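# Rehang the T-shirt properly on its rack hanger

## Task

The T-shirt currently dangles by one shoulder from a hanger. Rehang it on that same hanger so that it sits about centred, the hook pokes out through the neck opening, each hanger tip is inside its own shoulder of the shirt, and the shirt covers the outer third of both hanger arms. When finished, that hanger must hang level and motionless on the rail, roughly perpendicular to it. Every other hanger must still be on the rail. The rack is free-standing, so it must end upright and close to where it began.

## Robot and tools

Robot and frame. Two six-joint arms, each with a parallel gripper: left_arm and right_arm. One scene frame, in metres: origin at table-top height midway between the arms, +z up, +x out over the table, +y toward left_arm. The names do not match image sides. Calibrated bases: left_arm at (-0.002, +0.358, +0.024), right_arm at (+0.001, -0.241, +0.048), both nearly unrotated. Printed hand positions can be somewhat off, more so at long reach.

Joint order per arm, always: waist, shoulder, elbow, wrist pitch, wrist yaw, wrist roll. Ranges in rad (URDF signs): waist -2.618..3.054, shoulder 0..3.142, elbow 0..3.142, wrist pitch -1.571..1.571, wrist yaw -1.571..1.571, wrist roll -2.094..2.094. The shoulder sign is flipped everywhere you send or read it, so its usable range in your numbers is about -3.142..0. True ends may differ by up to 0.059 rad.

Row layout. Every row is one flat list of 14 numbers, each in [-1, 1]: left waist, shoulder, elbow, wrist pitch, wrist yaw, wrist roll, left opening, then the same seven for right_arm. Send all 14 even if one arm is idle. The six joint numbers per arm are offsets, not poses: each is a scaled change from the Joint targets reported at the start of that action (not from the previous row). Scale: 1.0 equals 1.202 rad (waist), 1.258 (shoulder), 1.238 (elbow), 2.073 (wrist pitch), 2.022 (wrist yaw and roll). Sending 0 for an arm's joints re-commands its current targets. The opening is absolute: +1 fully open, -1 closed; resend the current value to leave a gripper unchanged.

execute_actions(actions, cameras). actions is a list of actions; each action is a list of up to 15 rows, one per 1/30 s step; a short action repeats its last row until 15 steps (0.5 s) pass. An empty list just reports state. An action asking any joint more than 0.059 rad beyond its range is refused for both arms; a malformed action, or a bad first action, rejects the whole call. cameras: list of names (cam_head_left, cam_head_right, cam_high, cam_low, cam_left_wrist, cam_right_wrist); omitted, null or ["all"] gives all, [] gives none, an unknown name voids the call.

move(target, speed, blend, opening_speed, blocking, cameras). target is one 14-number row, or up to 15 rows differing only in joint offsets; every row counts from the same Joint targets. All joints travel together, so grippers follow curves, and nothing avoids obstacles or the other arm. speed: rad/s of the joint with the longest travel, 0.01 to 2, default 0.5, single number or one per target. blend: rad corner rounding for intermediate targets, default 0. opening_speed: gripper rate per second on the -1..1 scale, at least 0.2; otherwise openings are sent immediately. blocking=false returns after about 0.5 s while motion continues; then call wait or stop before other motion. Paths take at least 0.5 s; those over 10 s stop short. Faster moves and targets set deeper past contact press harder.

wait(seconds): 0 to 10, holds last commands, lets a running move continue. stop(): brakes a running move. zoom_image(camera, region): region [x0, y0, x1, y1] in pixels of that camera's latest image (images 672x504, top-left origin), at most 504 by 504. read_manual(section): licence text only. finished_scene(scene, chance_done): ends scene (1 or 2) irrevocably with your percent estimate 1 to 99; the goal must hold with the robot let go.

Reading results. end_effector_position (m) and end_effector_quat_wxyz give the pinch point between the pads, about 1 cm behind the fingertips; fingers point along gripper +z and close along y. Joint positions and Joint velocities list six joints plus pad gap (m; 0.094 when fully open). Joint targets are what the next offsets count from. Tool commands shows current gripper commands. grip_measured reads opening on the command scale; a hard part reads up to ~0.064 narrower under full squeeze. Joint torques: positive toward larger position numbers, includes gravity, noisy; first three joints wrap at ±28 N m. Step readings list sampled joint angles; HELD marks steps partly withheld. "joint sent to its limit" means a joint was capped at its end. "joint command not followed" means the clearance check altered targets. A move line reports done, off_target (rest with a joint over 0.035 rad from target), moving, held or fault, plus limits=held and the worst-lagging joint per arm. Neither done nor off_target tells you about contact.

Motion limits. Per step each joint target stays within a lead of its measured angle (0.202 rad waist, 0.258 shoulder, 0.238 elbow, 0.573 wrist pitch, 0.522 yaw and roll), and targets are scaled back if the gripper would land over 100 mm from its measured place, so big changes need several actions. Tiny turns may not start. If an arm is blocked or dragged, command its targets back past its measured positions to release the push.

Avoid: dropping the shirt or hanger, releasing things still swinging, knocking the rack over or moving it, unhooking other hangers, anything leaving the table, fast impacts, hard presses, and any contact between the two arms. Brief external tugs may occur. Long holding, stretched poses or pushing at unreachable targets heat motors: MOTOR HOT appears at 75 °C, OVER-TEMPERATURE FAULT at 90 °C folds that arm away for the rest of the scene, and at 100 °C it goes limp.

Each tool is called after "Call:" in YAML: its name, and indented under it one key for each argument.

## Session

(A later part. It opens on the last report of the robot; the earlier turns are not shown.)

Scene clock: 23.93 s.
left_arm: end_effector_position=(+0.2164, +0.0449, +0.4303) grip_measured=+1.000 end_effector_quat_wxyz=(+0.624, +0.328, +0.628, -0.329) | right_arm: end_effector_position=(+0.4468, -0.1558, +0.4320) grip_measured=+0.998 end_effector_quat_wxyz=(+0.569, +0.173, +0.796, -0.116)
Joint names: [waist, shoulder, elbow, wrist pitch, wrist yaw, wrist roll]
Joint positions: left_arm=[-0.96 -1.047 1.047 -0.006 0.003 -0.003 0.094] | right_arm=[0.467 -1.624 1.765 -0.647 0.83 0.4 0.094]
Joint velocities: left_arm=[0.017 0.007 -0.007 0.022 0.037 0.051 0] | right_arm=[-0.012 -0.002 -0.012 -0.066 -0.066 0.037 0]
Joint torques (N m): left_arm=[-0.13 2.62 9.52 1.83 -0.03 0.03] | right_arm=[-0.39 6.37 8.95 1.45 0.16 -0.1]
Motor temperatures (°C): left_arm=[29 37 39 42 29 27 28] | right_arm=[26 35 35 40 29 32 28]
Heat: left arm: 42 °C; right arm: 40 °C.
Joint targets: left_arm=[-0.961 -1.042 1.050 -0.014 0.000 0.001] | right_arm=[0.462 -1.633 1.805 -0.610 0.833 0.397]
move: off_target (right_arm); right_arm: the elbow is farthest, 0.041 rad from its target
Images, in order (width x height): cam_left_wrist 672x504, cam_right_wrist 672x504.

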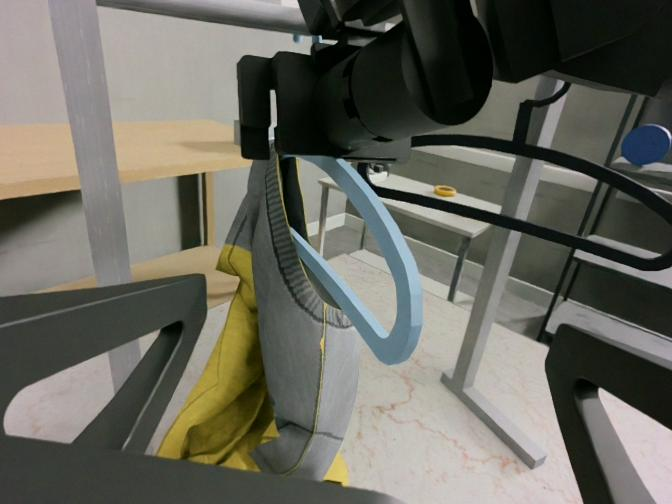

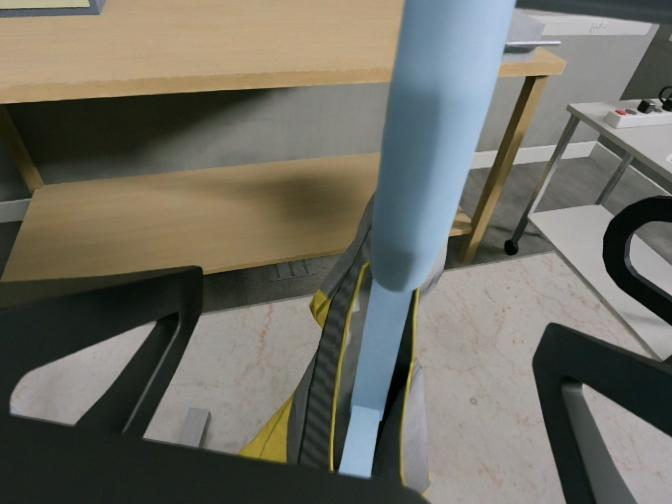

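Call:
move:
  target: [0,0,0,0,0,0,1,0,0,0.06,-0.03,0,0,1]
  speed: 0.2

Scene clock: 25.20 s.
left_arm: end_effector_position=(+0.2164, +0.0449, +0.4303) grip_measured=+1.000 end_effector_quat_wxyz=(+0.624, +0.328, +0.628, -0.329) | right_arm: end_effector_position=(+0.4455, -0.1565, +0.4623) grip_measured=+0.998 end_effector_quat_wxyz=(+0.591, +0.187, +0.778, -0.097)
Joint names: [waist, shoulder, elbow, wrist pitch, wrist yaw, wrist roll]
Joint positions: left_arm=[-0.96 -1.047 1.047 -0.006 0.003 -0.003 0.094] | right_arm=[0.467 -1.624 1.842 -0.65 0.83 0.4 0.094]
Joint velocities: left_arm=[0.012 0.007 0.002 0.022 -0.007 0.007 0] | right_arm=[-0.027 -0.007 -0.002 0.037 -0.007 0.022 0]
Joint torques (N m): left_arm=[-0.08 2.8 9.44 1.85 0.04 0.02] | right_arm=[-0.39 6.2 8.59 0.97 0.14 -0.11]
Motor temperatures (°C): left_arm=[29 37 39 42 29 27 28] | right_arm=[26 35 35 40 29 32 28]
Heat: left arm: 42 °C; right arm: 40 °C.
Joint targets: left_arm=[-0.961 -1.042 1.050 -0.014 0.000 0.001] | right_arm=[0.462 -1.633 1.880 -0.673 0.833 0.397]
move: off_target (right_arm); right_arm: the elbow is farthest, 0.037 rad from its target

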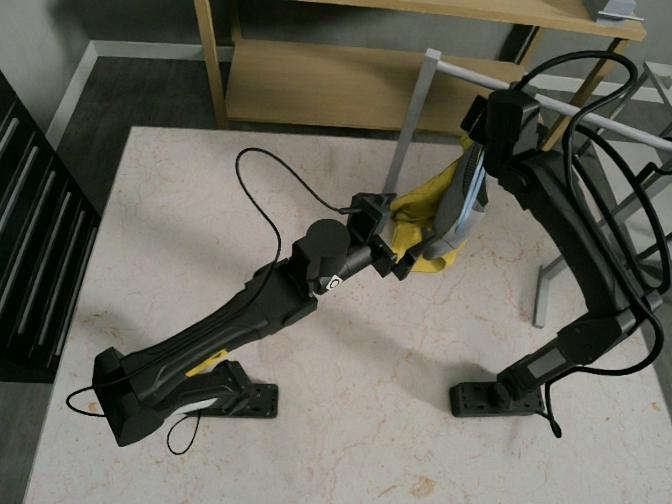

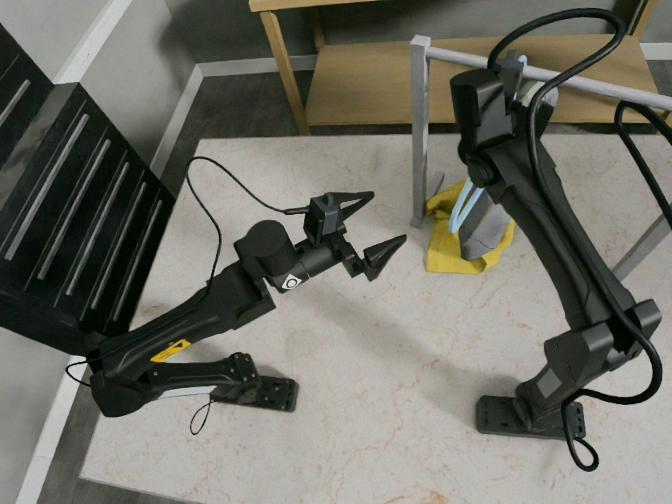

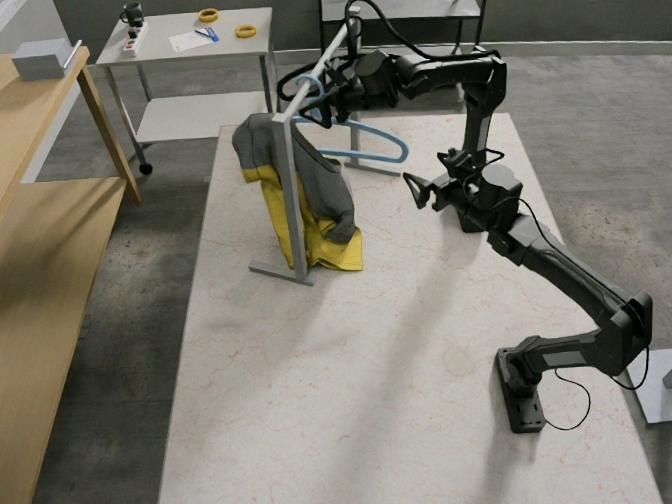

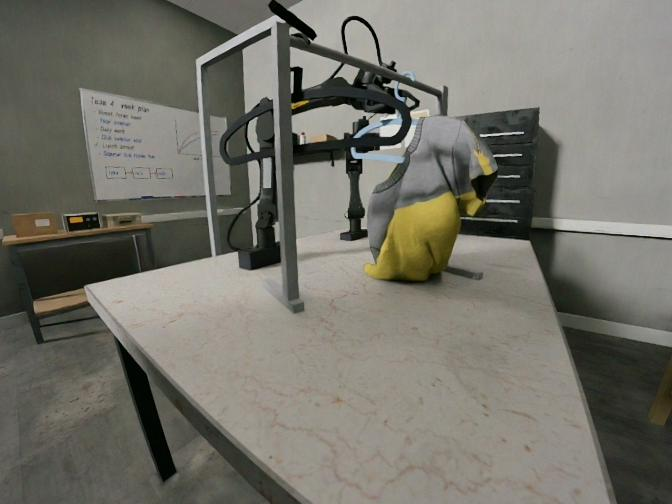

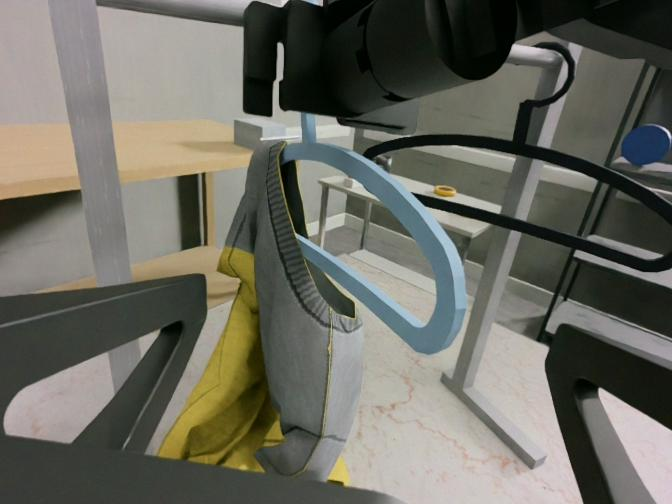

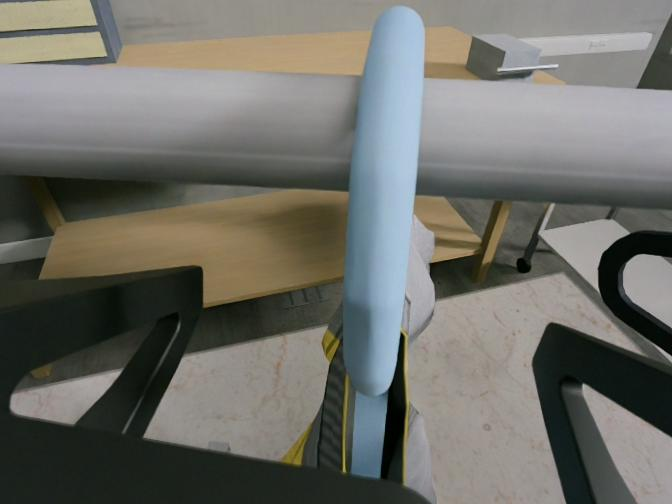

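Call:
move:
  target: [0,0,0,0,0,0,1,0,0,-0.0695,0,0,0,1]
  speed: 0.2
  cameras: ["cam_left_wrist","cam_right_wrist"]

Scene clock: 26.37 s.
left_arm: end_effector_position=(+0.2164, +0.0449, +0.4303) grip_measured=+1.000 end_effector_quat_wxyz=(+0.624, +0.328, +0.628, -0.329) | right_arm: end_effector_position=(+0.4467, -0.1559, +0.4458) grip_measured=+0.998 end_effector_quat_wxyz=(+0.578, +0.179, +0.789, -0.109)
Joint names: [waist, shoulder, elbow, wrist pitch, wrist yaw, wrist roll]
Joint positions: left_arm=[-0.96 -1.047 1.047 -0.006 0.003 -0.003 0.094] | right_arm=[0.467 -1.627 1.806 -0.654 0.83 0.4 0.094]
Joint velocities: left_arm=[-0.002 0.002 -0.012 -0.037 0.007 -0.066 0] | right_arm=[-0.002 0.002 0.002 -0.022 0.051 -0.007 0]
Joint torques (N m): left_arm=[-0.2 2.58 9.48 1.85 0.04 0.02] | right_arm=[-0.39 6.56 5 0.98 0.16 -0.11]
Motor temperatures (°C): left_arm=[29 37 39 42 29 27 28] | right_arm=[26 35 35 40 29 32 28]
Heat: left arm: 42 °C; right arm: 40 °C.
Joint targets: left_arm=[-0.961 -1.042 1.050 -0.014 0.000 0.001] | right_arm=[0.462 -1.633 1.794 -0.673 0.833 0.397]
move: done
Images, in order (width x height): cam_left_wrist 672x504, cam_right_wrist 672x504.

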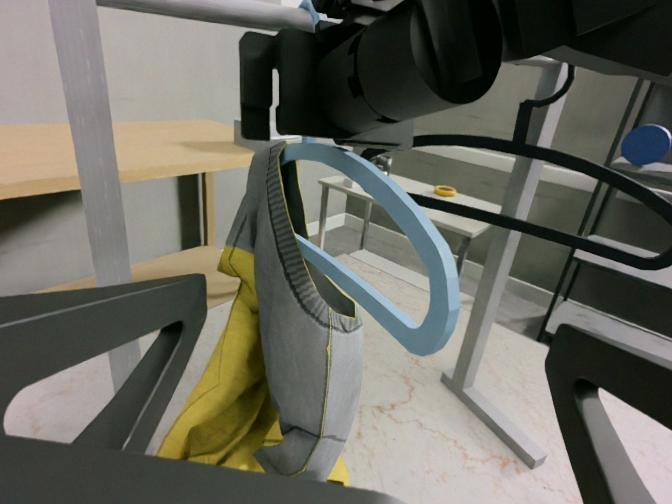

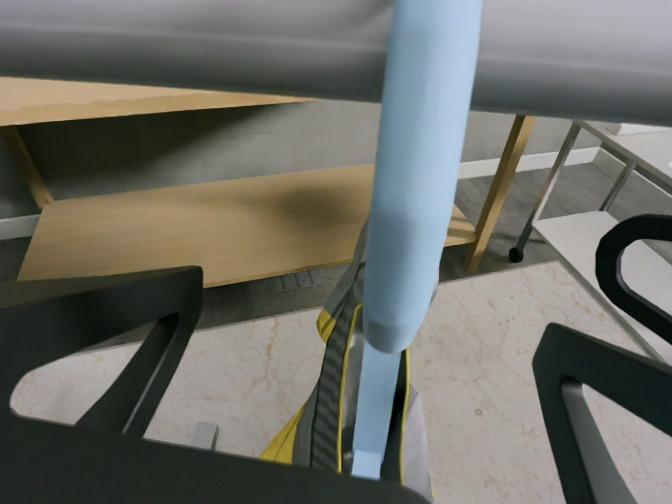

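Call:
move:
  target: [0,0,0,0,0,0,1,0,0,0,0,0,0,-0.95]
  opening_speed: 0.8
  cameras: ["cam_left_wrist","cam_right_wrist","cam_low"]

Scene clock: 29.17 s.
left_arm: end_effector_position=(+0.2164, +0.0449, +0.4303) grip_measured=+1.000 end_effector_quat_wxyz=(+0.624, +0.328, +0.628, -0.329) | right_arm: end_effector_position=(+0.4466, -0.1557, +0.4454) grip_measured=-0.843 end_effector_quat_wxyz=(+0.577, +0.177, +0.790, -0.109)
Joint names: [waist, shoulder, elbow, wrist pitch, wrist yaw, wrist roll]
Joint positions: left_arm=[-0.96 -1.047 1.047 -0.006 0.003 -0.003 0.094] | right_arm=[0.467 -1.627 1.806 -0.656 0.829 0.397 0.007]
Joint velocities: left_arm=[0.032 -0.002 0.002 0.022 -0.051 -0.095 0] | right_arm=[-0.017 0.022 0.007 -0.037 -0.007 -0.037 -0.001]
Joint torques (N m): left_arm=[-0.16 2.61 9.37 1.86 0.04 0.04] | right_arm=[-0.39 6.57 5.09 0.98 0.17 -0.07]
Motor temperatures (°C): left_arm=[29 37 39 42 29 27 28] | right_arm=[26 35 35 39 29 32 28]
Heat: left arm: 42 °C; right arm: 39 °C.
Joint targets: left_arm=[-0.961 -1.042 1.050 -0.014 0.000 0.001] | right_arm=[0.462 -1.633 1.794 -0.673 0.833 0.397]
move: done
Images, in order (width x height): cam_low 672x504, cam_left_wrist 672x504, cam_right_wrist 672x504.

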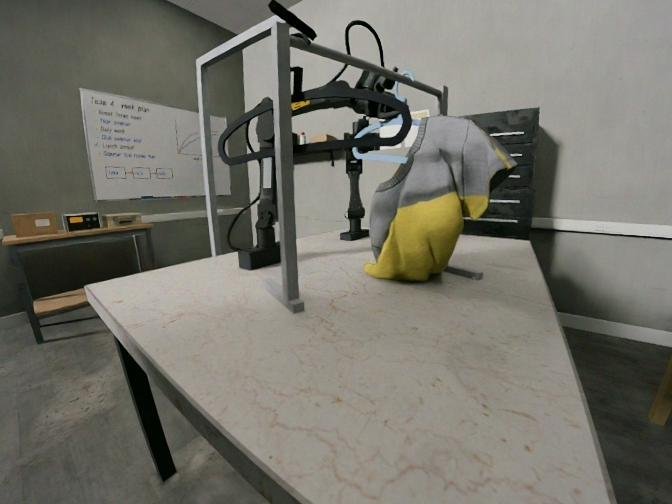

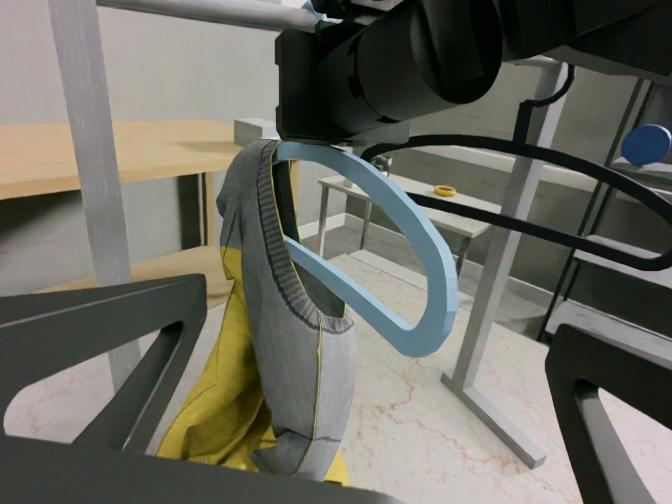

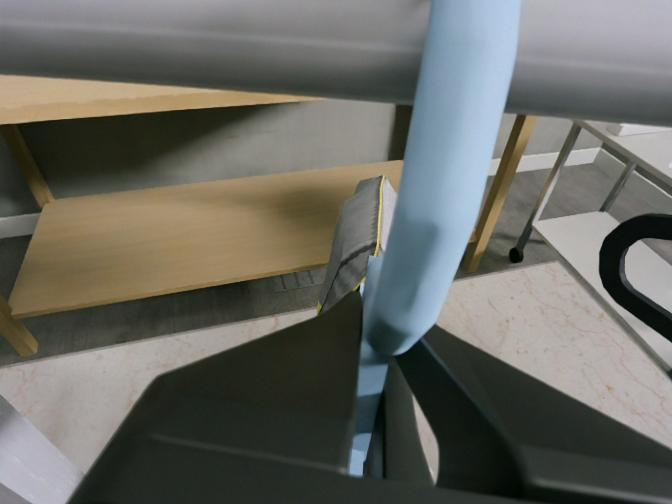

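Call:
move:
  target:
    - [-0.3486,0,-0.606,0.528,-0.496,0.147,1,0,0,0,0,0,0,-0.95]
    - [-0.3486,-0.871,-0.04,0.724,-0.496,0.147,1,0,0,0,0,0,0,-0.95]
  speed: 0.8

Scene clock: 34.37 s.
left_arm: end_effector_position=(+0.2364, -0.0767, +0.2243) grip_measured=+1.000 end_effector_quat_wxyz=(+0.754, +0.118, +0.634, -0.129) | right_arm: end_effector_position=(+0.4466, -0.1557, +0.4454) grip_measured=-0.844 end_effector_quat_wxyz=(+0.577, +0.177, +0.790, -0.109)
Joint names: [waist, shoulder, elbow, wrist pitch, wrist yaw, wrist roll]
Joint positions: left_arm=[-1.376 -2.115 0.978 1.458 -1.003 0.287 0.094] | right_arm=[0.467 -1.627 1.806 -0.656 0.829 0.397 0.007]
Joint velocities: left_arm=[-0.017 0.007 -0.007 0.037 0.022 0.037 0] | right_arm=[-0.007 -0.012 -0.002 0.066 -0.037 -0.007 0]
Joint torques (N m): left_arm=[-0.43 7.99 8.94 1.76 0.12 0.13] | right_arm=[-0.39 6.56 5.09 0.99 0.17 -0.07]
Motor temperatures (°C): left_arm=[29 37 39 42 29 27 28] | right_arm=[26 36 34 39 29 32 28]
Heat: left arm: 42 °C; right arm: 39 °C.
Joint targets: left_arm=[-1.380 -2.138 1.000 1.487 -1.003 0.298] | right_arm=[0.462 -1.633 1.794 -0.673 0.833 0.397]
move: done

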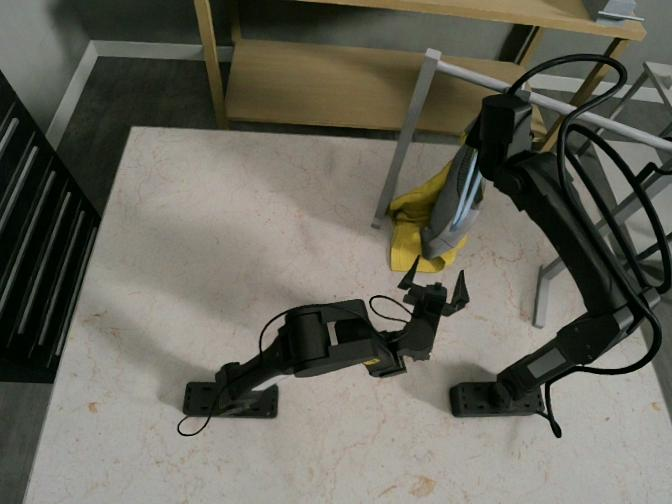

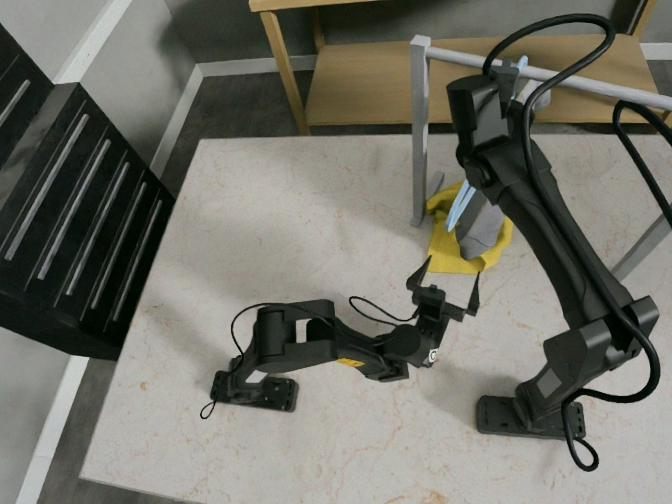

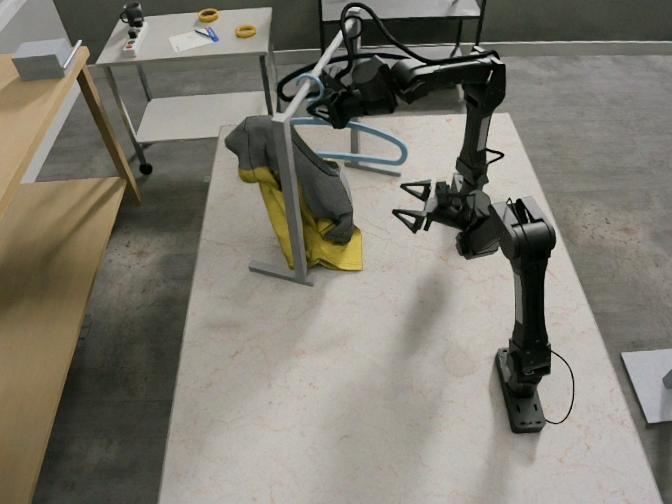

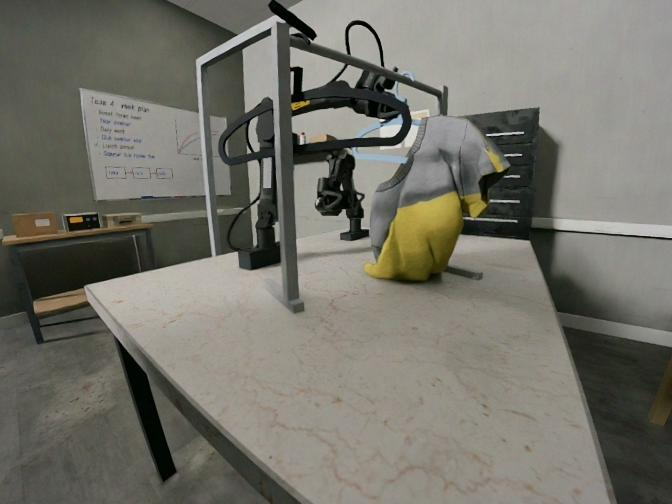

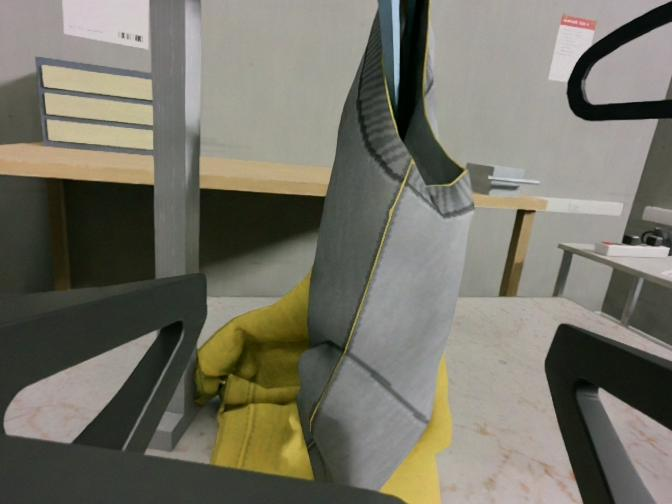

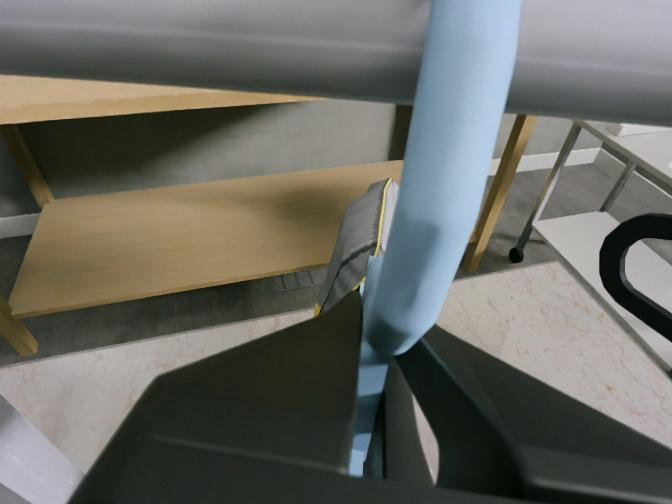

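Call:
move:
  target: [0.136,-0.191,0.236,-0.025,0.086,-0.019,1,0,0,0,0,0,0,-0.95]
  speed: 0.4
  cameras: ["cam_left_wrist","cam_low"]

Scene clock: 36.87 s.
left_arm: end_effector_position=(+0.3133, -0.1100, +0.2151) grip_measured=+1.000 end_effector_quat_wxyz=(+0.777, +0.092, +0.607, -0.143) | right_arm: end_effector_position=(+0.4466, -0.1557, +0.4454) grip_measured=-0.844 end_effector_quat_wxyz=(+0.577, +0.177, +0.790, -0.109)
Joint names: [waist, shoulder, elbow, wrist pitch, wrist yaw, wrist roll]
Joint positions: left_arm=[-1.216 -2.344 1.267 1.461 -0.85 0.262 0.094] | right_arm=[0.467 -1.627 1.806 -0.656 0.829 0.397 0.007]
Joint velocities: left_arm=[-0.012 -0.002 -0.027 -0.007 -0.037 -0.022 0] | right_arm=[-0.017 0.002 -0.002 -0.022 -0.081 0.081 -0.001]
Joint torques (N m): left_arm=[-0.03 9.05 9.51 1.23 0.39 -0.08] | right_arm=[-0.36 6.57 5.09 0.99 0.17 -0.07]
Motor temperatures (°C): left_arm=[29 38 40 42 29 27 28] | right_arm=[26 36 34 39 29 32 29]
Heat: left arm: 42 °C; right arm: 39 °C.
Joint targets: left_arm=[-1.217 -2.378 1.292 1.435 -0.829 0.259] | right_arm=[0.462 -1.633 1.794 -0.673 0.833 0.397]
move: done
Images, in order (width x height): cam_low 672x504, cam_left_wrist 672x504.

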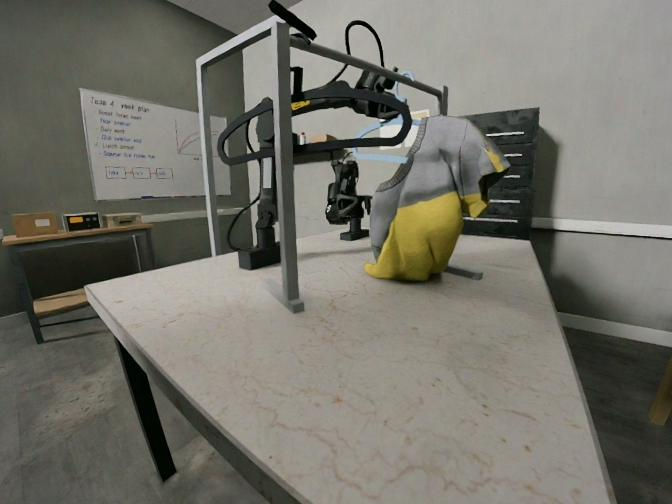

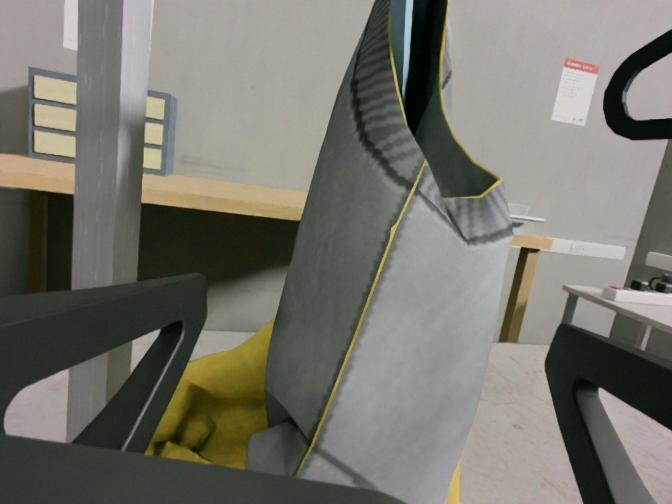

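Call:
move:
  target: [0.0903,-0.127,0.1566,-0.0165,0.057,-0.0127,1,0,0,0,0,0,0,-0.95]
  speed: 0.25
  cameras: ["cam_left_wrist","cam_low","cam_high"]

Scene clock: 38.67 s.
left_arm: end_effector_position=(+0.3686, -0.1218, +0.1996) grip_measured=+1.000 end_effector_quat_wxyz=(+0.789, +0.088, +0.589, -0.152) | right_arm: end_effector_position=(+0.4466, -0.1557, +0.4454) grip_measured=-0.844 end_effector_quat_wxyz=(+0.577, +0.177, +0.790, -0.109)
Joint names: [waist, shoulder, elbow, wrist pitch, wrist yaw, wrist roll]
Joint positions: left_arm=[-1.11 -2.5 1.46 1.442 -0.733 0.236 0.094] | right_arm=[0.467 -1.627 1.806 -0.656 0.829 0.397 0.007]
Joint velocities: left_arm=[-0.007 0.002 -0.002 0.066 0.037 -0.007 0] | right_arm=[0.007 0.017 -0.002 -0.022 0.007 0.022 0.001]
Joint torques (N m): left_arm=[0.13 9.99 9.8 1.12 0.35 -0.03] | right_arm=[-0.39 6.56 5.08 0.99 0.18 -0.08]
Motor temperatures (°C): left_arm=[29 38 40 42 29 27 28] | right_arm=[26 36 34 39 29 31 29]
Heat: left arm: 42 °C; right arm: 39 °C.
Joint targets: left_arm=[-1.109 -2.538 1.486 1.401 -0.714 0.234] | right_arm=[0.462 -1.633 1.794 -0.673 0.833 0.397]
move: off_target (left_arm); left_arm: the wrist pitch is farthest, 0.042 rad from its target
Images, in order (width x height): cam_high 672x504, cam_low 672x504, cam_left_wrist 672x504.

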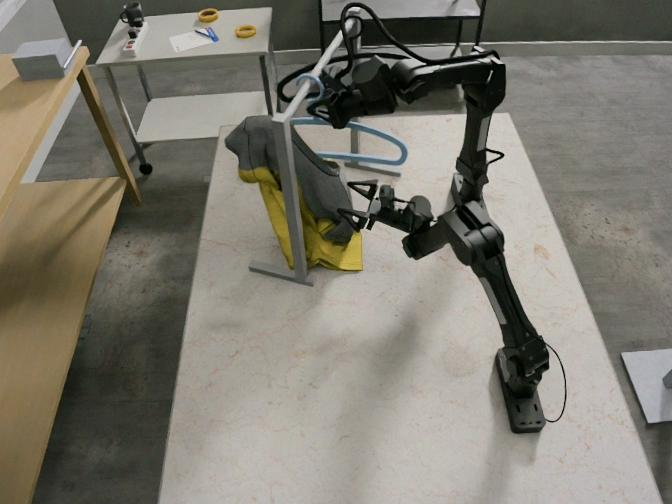

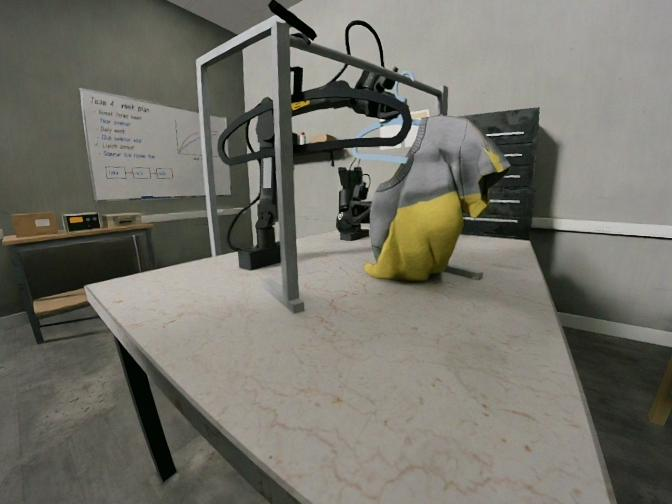

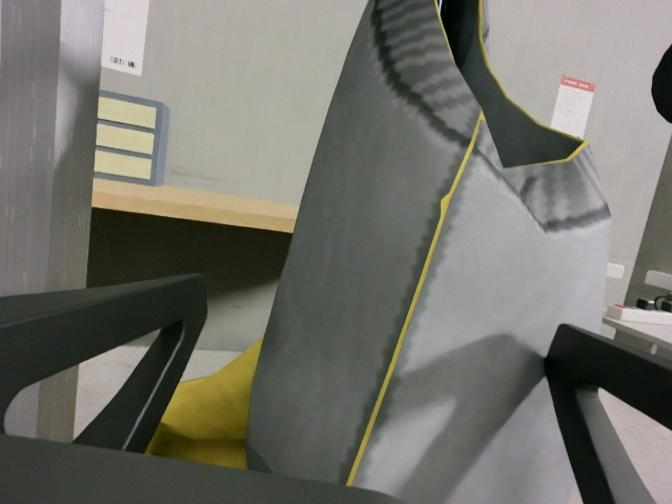

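Call:
move:
  target: [0.0233,-0.0612,0.092,-0.018,0.0138,0,1,0,0,0,0,0,0,-0.95]
  speed: 0.2
  cameras: ["cam_left_wrist","cam_low","cam_high"]

Scene clock: 39.93 s.
left_arm: end_effector_position=(+0.3867, -0.1327, +0.1932) grip_measured=+1.000 end_effector_quat_wxyz=(+0.793, +0.089, +0.584, -0.151) | right_arm: end_effector_position=(+0.4466, -0.1557, +0.4454) grip_measured=-0.844 end_effector_quat_wxyz=(+0.577, +0.177, +0.790, -0.109)
Joint names: [waist, shoulder, elbow, wrist pitch, wrist yaw, wrist roll]
Joint positions: left_arm=[-1.085 -2.574 1.575 1.407 -0.706 0.236 0.094] | right_arm=[0.467 -1.627 1.806 -0.656 0.829 0.397 0.007]
Joint velocities: left_arm=[-0.002 0.007 0.002 -0.022 0.051 -0.007 0] | right_arm=[0.002 0.007 -0.027 -0.007 0.007 -0.007 0]
Joint torques (N m): left_arm=[0.32 10.39 9.85 1.1 0.37 -0.02] | right_arm=[-0.39 6.54 5.11 0.98 0.17 -0.08]
Motor temperatures (°C): left_arm=[29 38 40 41 29 27 28] | right_arm=[26 36 34 39 29 31 29]
Heat: left arm: 41 °C; right arm: 39 °C.
Joint targets: left_arm=[-1.080 -2.615 1.600 1.364 -0.686 0.234] | right_arm=[0.462 -1.633 1.794 -0.673 0.833 0.397]
move: off_target (left_arm); left_arm: the wrist pitch is farthest, 0.043 rad from its target
Images, in order (width x height): cam_high 672x504, cam_low 672x504, cam_left_wrist 672x504.

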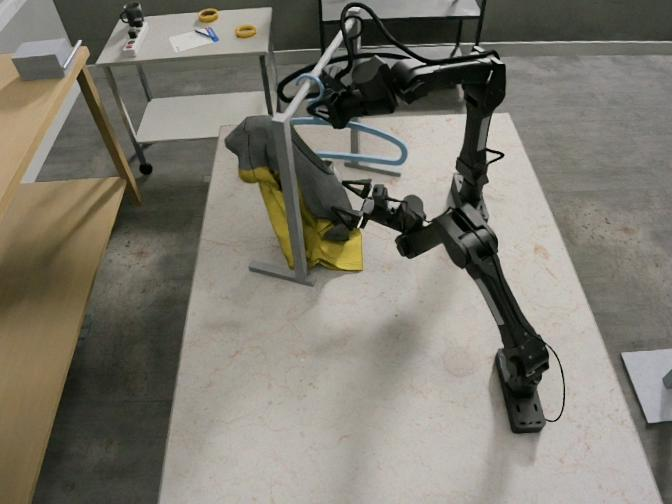

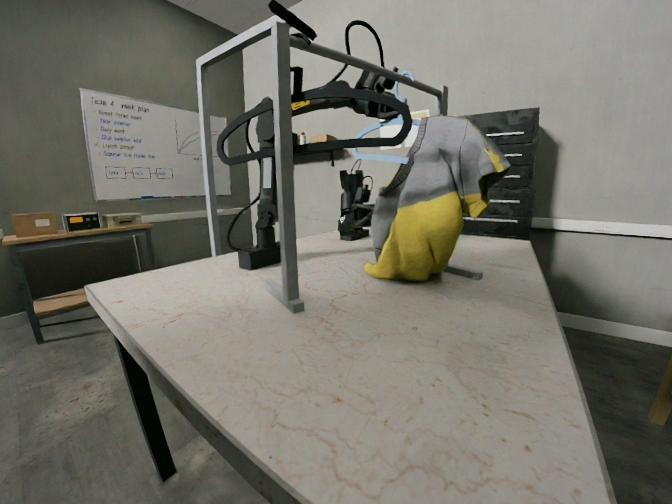

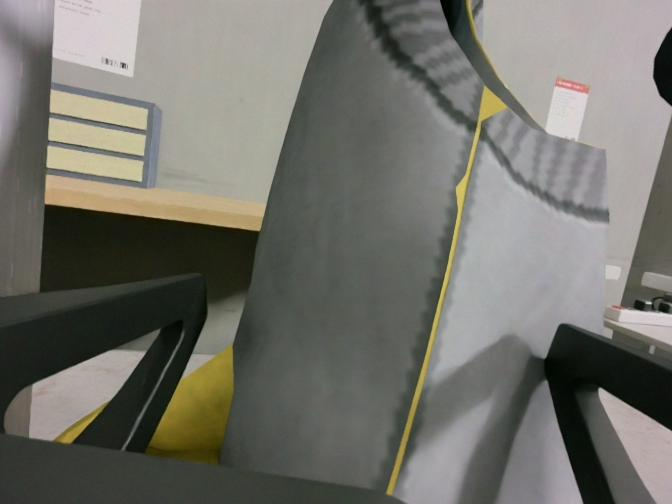

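Call:
move:
  target: [0,-0.031,0.068,-0.022,0,0,1,0,0,0,0,0,0,-0.95]
  speed: 0.2
  cameras: ["cam_left_wrist"]

Call:
move:
  target: [0,0,0,0,0,0,-0.5,0,0,0,0,0,0,-0.95]
  opening_speed: 1
  cameras: ["cam_left_wrist"]

Scene clock: 41.30 s.
left_arm: end_effector_position=(+0.3926, -0.1444, +0.1937) grip_measured=+1.000 end_effector_quat_wxyz=(+0.793, +0.090, +0.584, -0.152) | right_arm: end_effector_position=(+0.4466, -0.1557, +0.4454) grip_measured=-0.844 end_effector_quat_wxyz=(+0.577, +0.177, +0.790, -0.109)
Joint names: [waist, shoulder, elbow, wrist pitch, wrist yaw, wrist roll]
Joint positions: left_arm=[-1.085 -2.611 1.658 1.361 -0.704 0.236 0.094] | right_arm=[0.467 -1.627 1.806 -0.656 0.829 0.397 0.007]
Joint velocities: left_arm=[-0.002 0.002 0.012 0.095 -0.051 -0.022 0] | right_arm=[-0.007 0.012 0.007 -0.007 -0.037 -0.051 -0.001]
Joint torques (N m): left_arm=[0.54 10.43 10.15 1.09 0.35 -0.04] | right_arm=[-0.38 6.56 5.08 0.99 0.17 -0.08]
Motor temperatures (°C): left_arm=[29 38 40 41 29 27 28] | right_arm=[26 36 34 39 29 31 29]
Heat: left arm: 41 °C; right arm: 39 °C.
Joint targets: left_arm=[-1.080 -2.654 1.684 1.318 -0.686 0.234] | right_arm=[0.462 -1.633 1.794 -0.673 0.833 0.397]
move: off_target (left_arm); left_arm: the shoulder is farthest, 0.043 rad from its target
Images, in order (width x height): cam_left_wrist 672x504.

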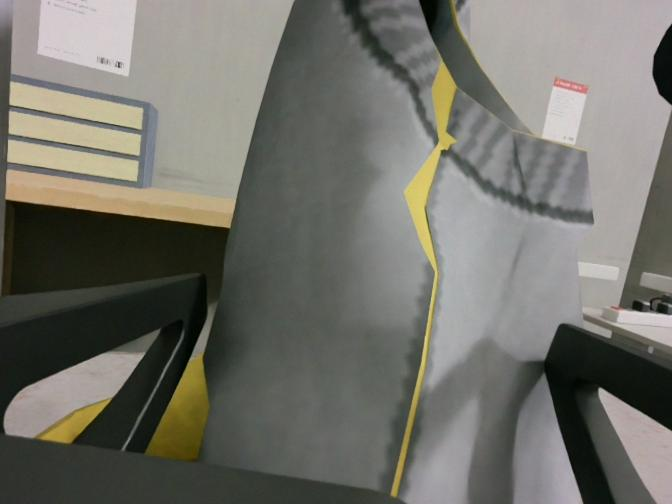

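Scene clock: 43.03 s.
left_arm: end_effector_position=(+0.3927, -0.1445, +0.1934) grip_measured=-0.497 end_effector_quat_wxyz=(+0.792, +0.090, +0.584, -0.151) | right_arm: end_effector_position=(+0.4466, -0.1557, +0.4454) grip_measured=-0.844 end_effector_quat_wxyz=(+0.577, +0.177, +0.790, -0.109)
Joint names: [waist, shoulder, elbow, wrist pitch, wrist yaw, wrist roll]
Joint positions: left_arm=[-1.085 -2.611 1.658 1.36 -0.704 0.236 0.024] | right_arm=[0.467 -1.627 1.806 -0.656 0.829 0.397 0.007]
Joint velocities: left_arm=[0.012 -0.002 -0.007 0.051 -0.022 -0.051 -0.001] | right_arm=[-0.007 -0.007 0.007 -0.081 -0.037 -0.037 0]
Joint torques (N m): left_arm=[0.28 10.44 10.24 1.08 0.33 0.02] | right_arm=[-0.36 6.56 5.08 0.99 0.17 -0.08]
Motor temperatures (°C): left_arm=[29 38 40 41 29 27 28] | right_arm=[26 36 34 39 29 31 29]
Heat: left arm: 41 °C; right arm: 39 °C.
Joint targets: left_arm=[-1.080 -2.654 1.684 1.318 -0.686 0.234] | right_arm=[0.462 -1.633 1.794 -0.673 0.833 0.397]
move: off_target (left_arm); left_arm: the shoulder is farthest, 0.043 rad from its target
Images, in order (width x height): cam_left_wrist 672x504.

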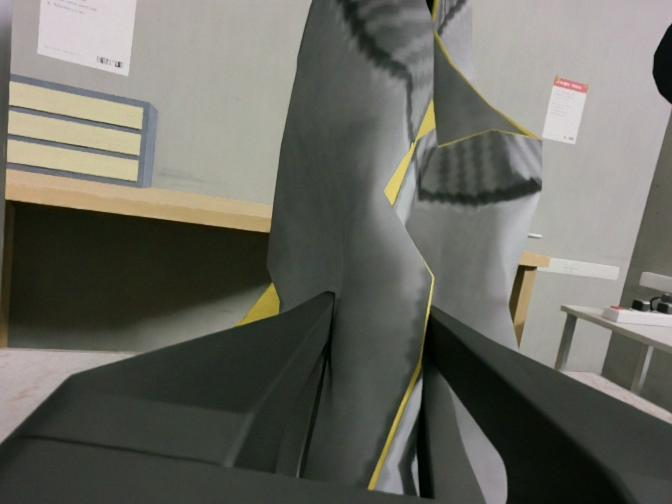

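Call:
move:
  target: [0,0,0,0,0,0,-1,0,0,0,0,0,0,-0.95]
  opening_speed: 0.6
  cameras: ["cam_left_wrist"]

Scene clock: 44.17 s.
left_arm: end_effector_position=(+0.3927, -0.1445, +0.1934) grip_measured=-0.971 end_effector_quat_wxyz=(+0.792, +0.090, +0.584, -0.151) | right_arm: end_effector_position=(+0.4466, -0.1557, +0.4454) grip_measured=-0.844 end_effector_quat_wxyz=(+0.577, +0.177, +0.790, -0.109)
Joint names: [waist, shoulder, elbow, wrist pitch, wrist yaw, wrist roll]
Joint positions: left_arm=[-1.085 -2.611 1.658 1.36 -0.704 0.236 0.001] | right_arm=[0.467 -1.627 1.806 -0.656 0.829 0.397 0.007]
Joint velocities: left_arm=[-0.017 0.002 -0.012 -0.022 0.066 0.037 -0.003] | right_arm=[0.002 0.007 0.012 -0.007 -0.051 -0.051 0]
Joint torques (N m): left_arm=[0.49 10.58 10.13 1.11 0.38 -0.05] | right_arm=[-0.36 6.56 5.08 0.98 0.17 -0.07]
Motor temperatures (°C): left_arm=[29 38 40 41 29 27 28] | right_arm=[26 36 34 39 29 31 29]
Heat: left arm: 41 °C; right arm: 39 °C.
Joint targets: left_arm=[-1.080 -2.654 1.684 1.318 -0.686 0.234] | right_arm=[0.462 -1.633 1.794 -0.673 0.833 0.397]
move: off_target (left_arm); left_arm: the shoulder is farthest, 0.043 rad from its target
Images, in order (width x height): cam_left_wrist 672x504.

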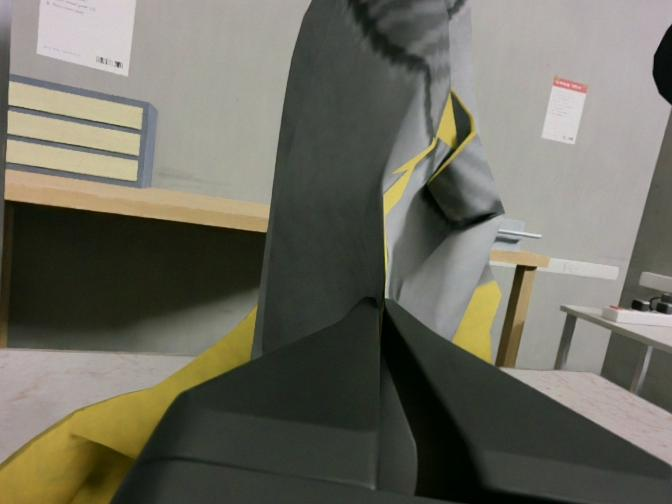

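Call:
move:
  target: [-0.128,0.408,-0.471,-0.008,-0.0485,-0.023,-1,0,0,0,0,0,0,-0.95]
  speed: 0.3

Scene clock: 47.60 s.
left_arm: end_effector_position=(+0.2945, -0.1015, +0.2406) grip_measured=-0.973 end_effector_quat_wxyz=(+0.759, +0.124, +0.614, -0.177) | right_arm: end_effector_position=(+0.4466, -0.1557, +0.4454) grip_measured=-0.844 end_effector_quat_wxyz=(+0.577, +0.177, +0.790, -0.109)
Joint names: [waist, shoulder, elbow, wrist pitch, wrist yaw, wrist roll]
Joint positions: left_arm=[-1.227 -2.166 1.127 1.347 -0.779 0.19 0.001] | right_arm=[0.467 -1.627 1.806 -0.656 0.829 0.397 0.007]
Joint velocities: left_arm=[0.012 0.002 -0.012 0.037 0.007 -0.037 0] | right_arm=[-0.012 0.002 -0.012 -0.037 0.022 -0.022 -0.001]
Joint torques (N m): left_arm=[-0.66 13.04 4.92 1.11 0.03 -0.02] | right_arm=[-0.39 6.56 5.11 0.99 0.18 -0.08]
Motor temperatures (°C): left_arm=[29 39 40 41 29 27 28] | right_arm=[26 36 34 39 29 31 29]
Heat: left arm: 41 °C; right arm: 39 °C.
Joint targets: left_arm=[-1.234 -2.141 1.101 1.301 -0.784 0.187] | right_arm=[0.462 -1.633 1.794 -0.673 0.833 0.397]
move: off_target (left_arm); left_arm: the wrist pitch is farthest, 0.046 rad from its target

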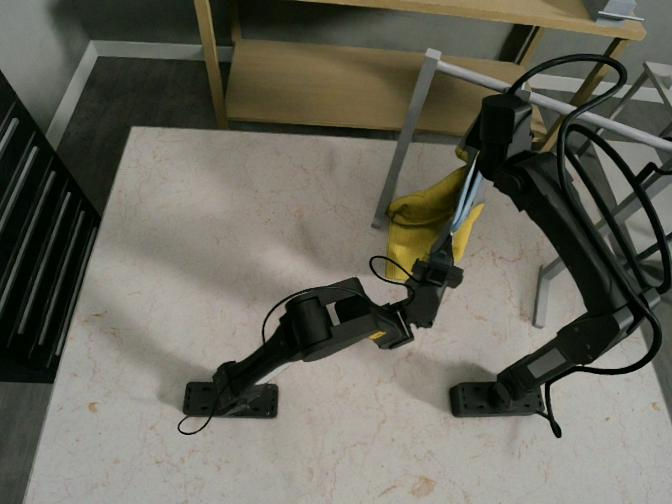

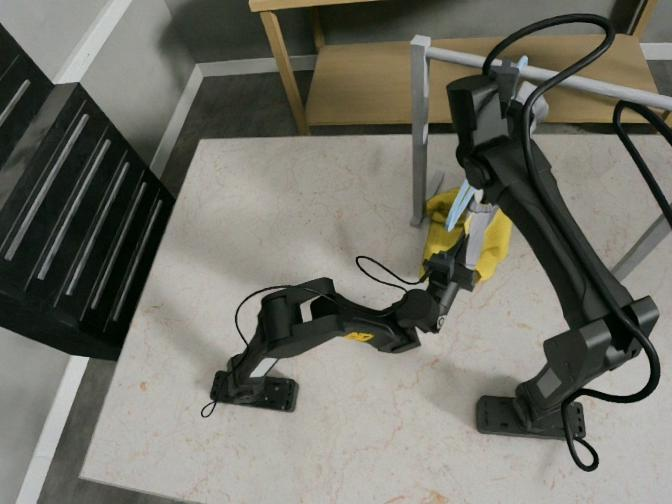

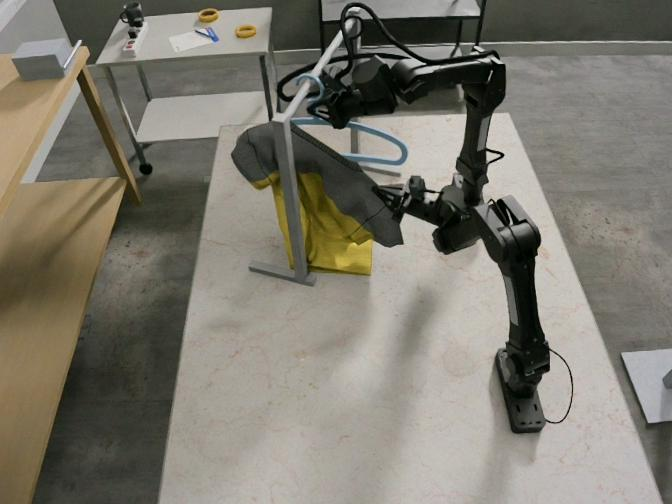

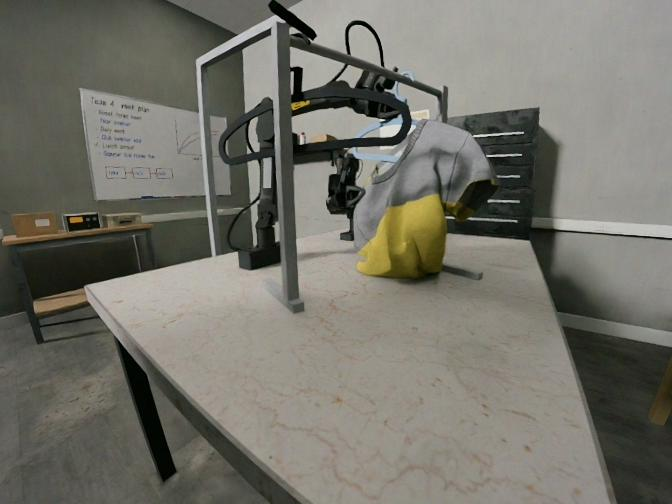

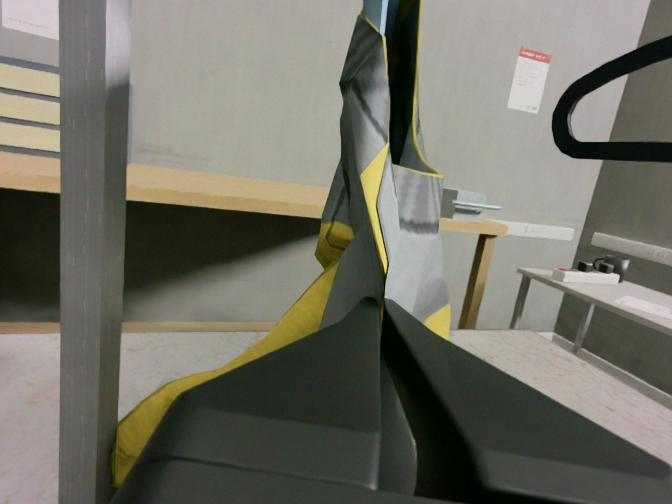

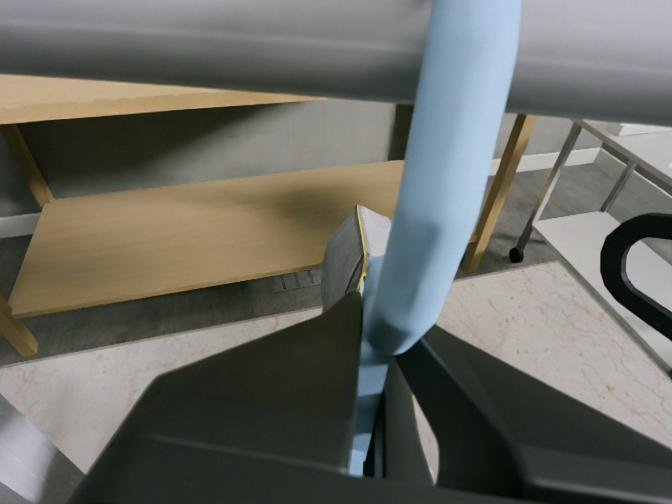

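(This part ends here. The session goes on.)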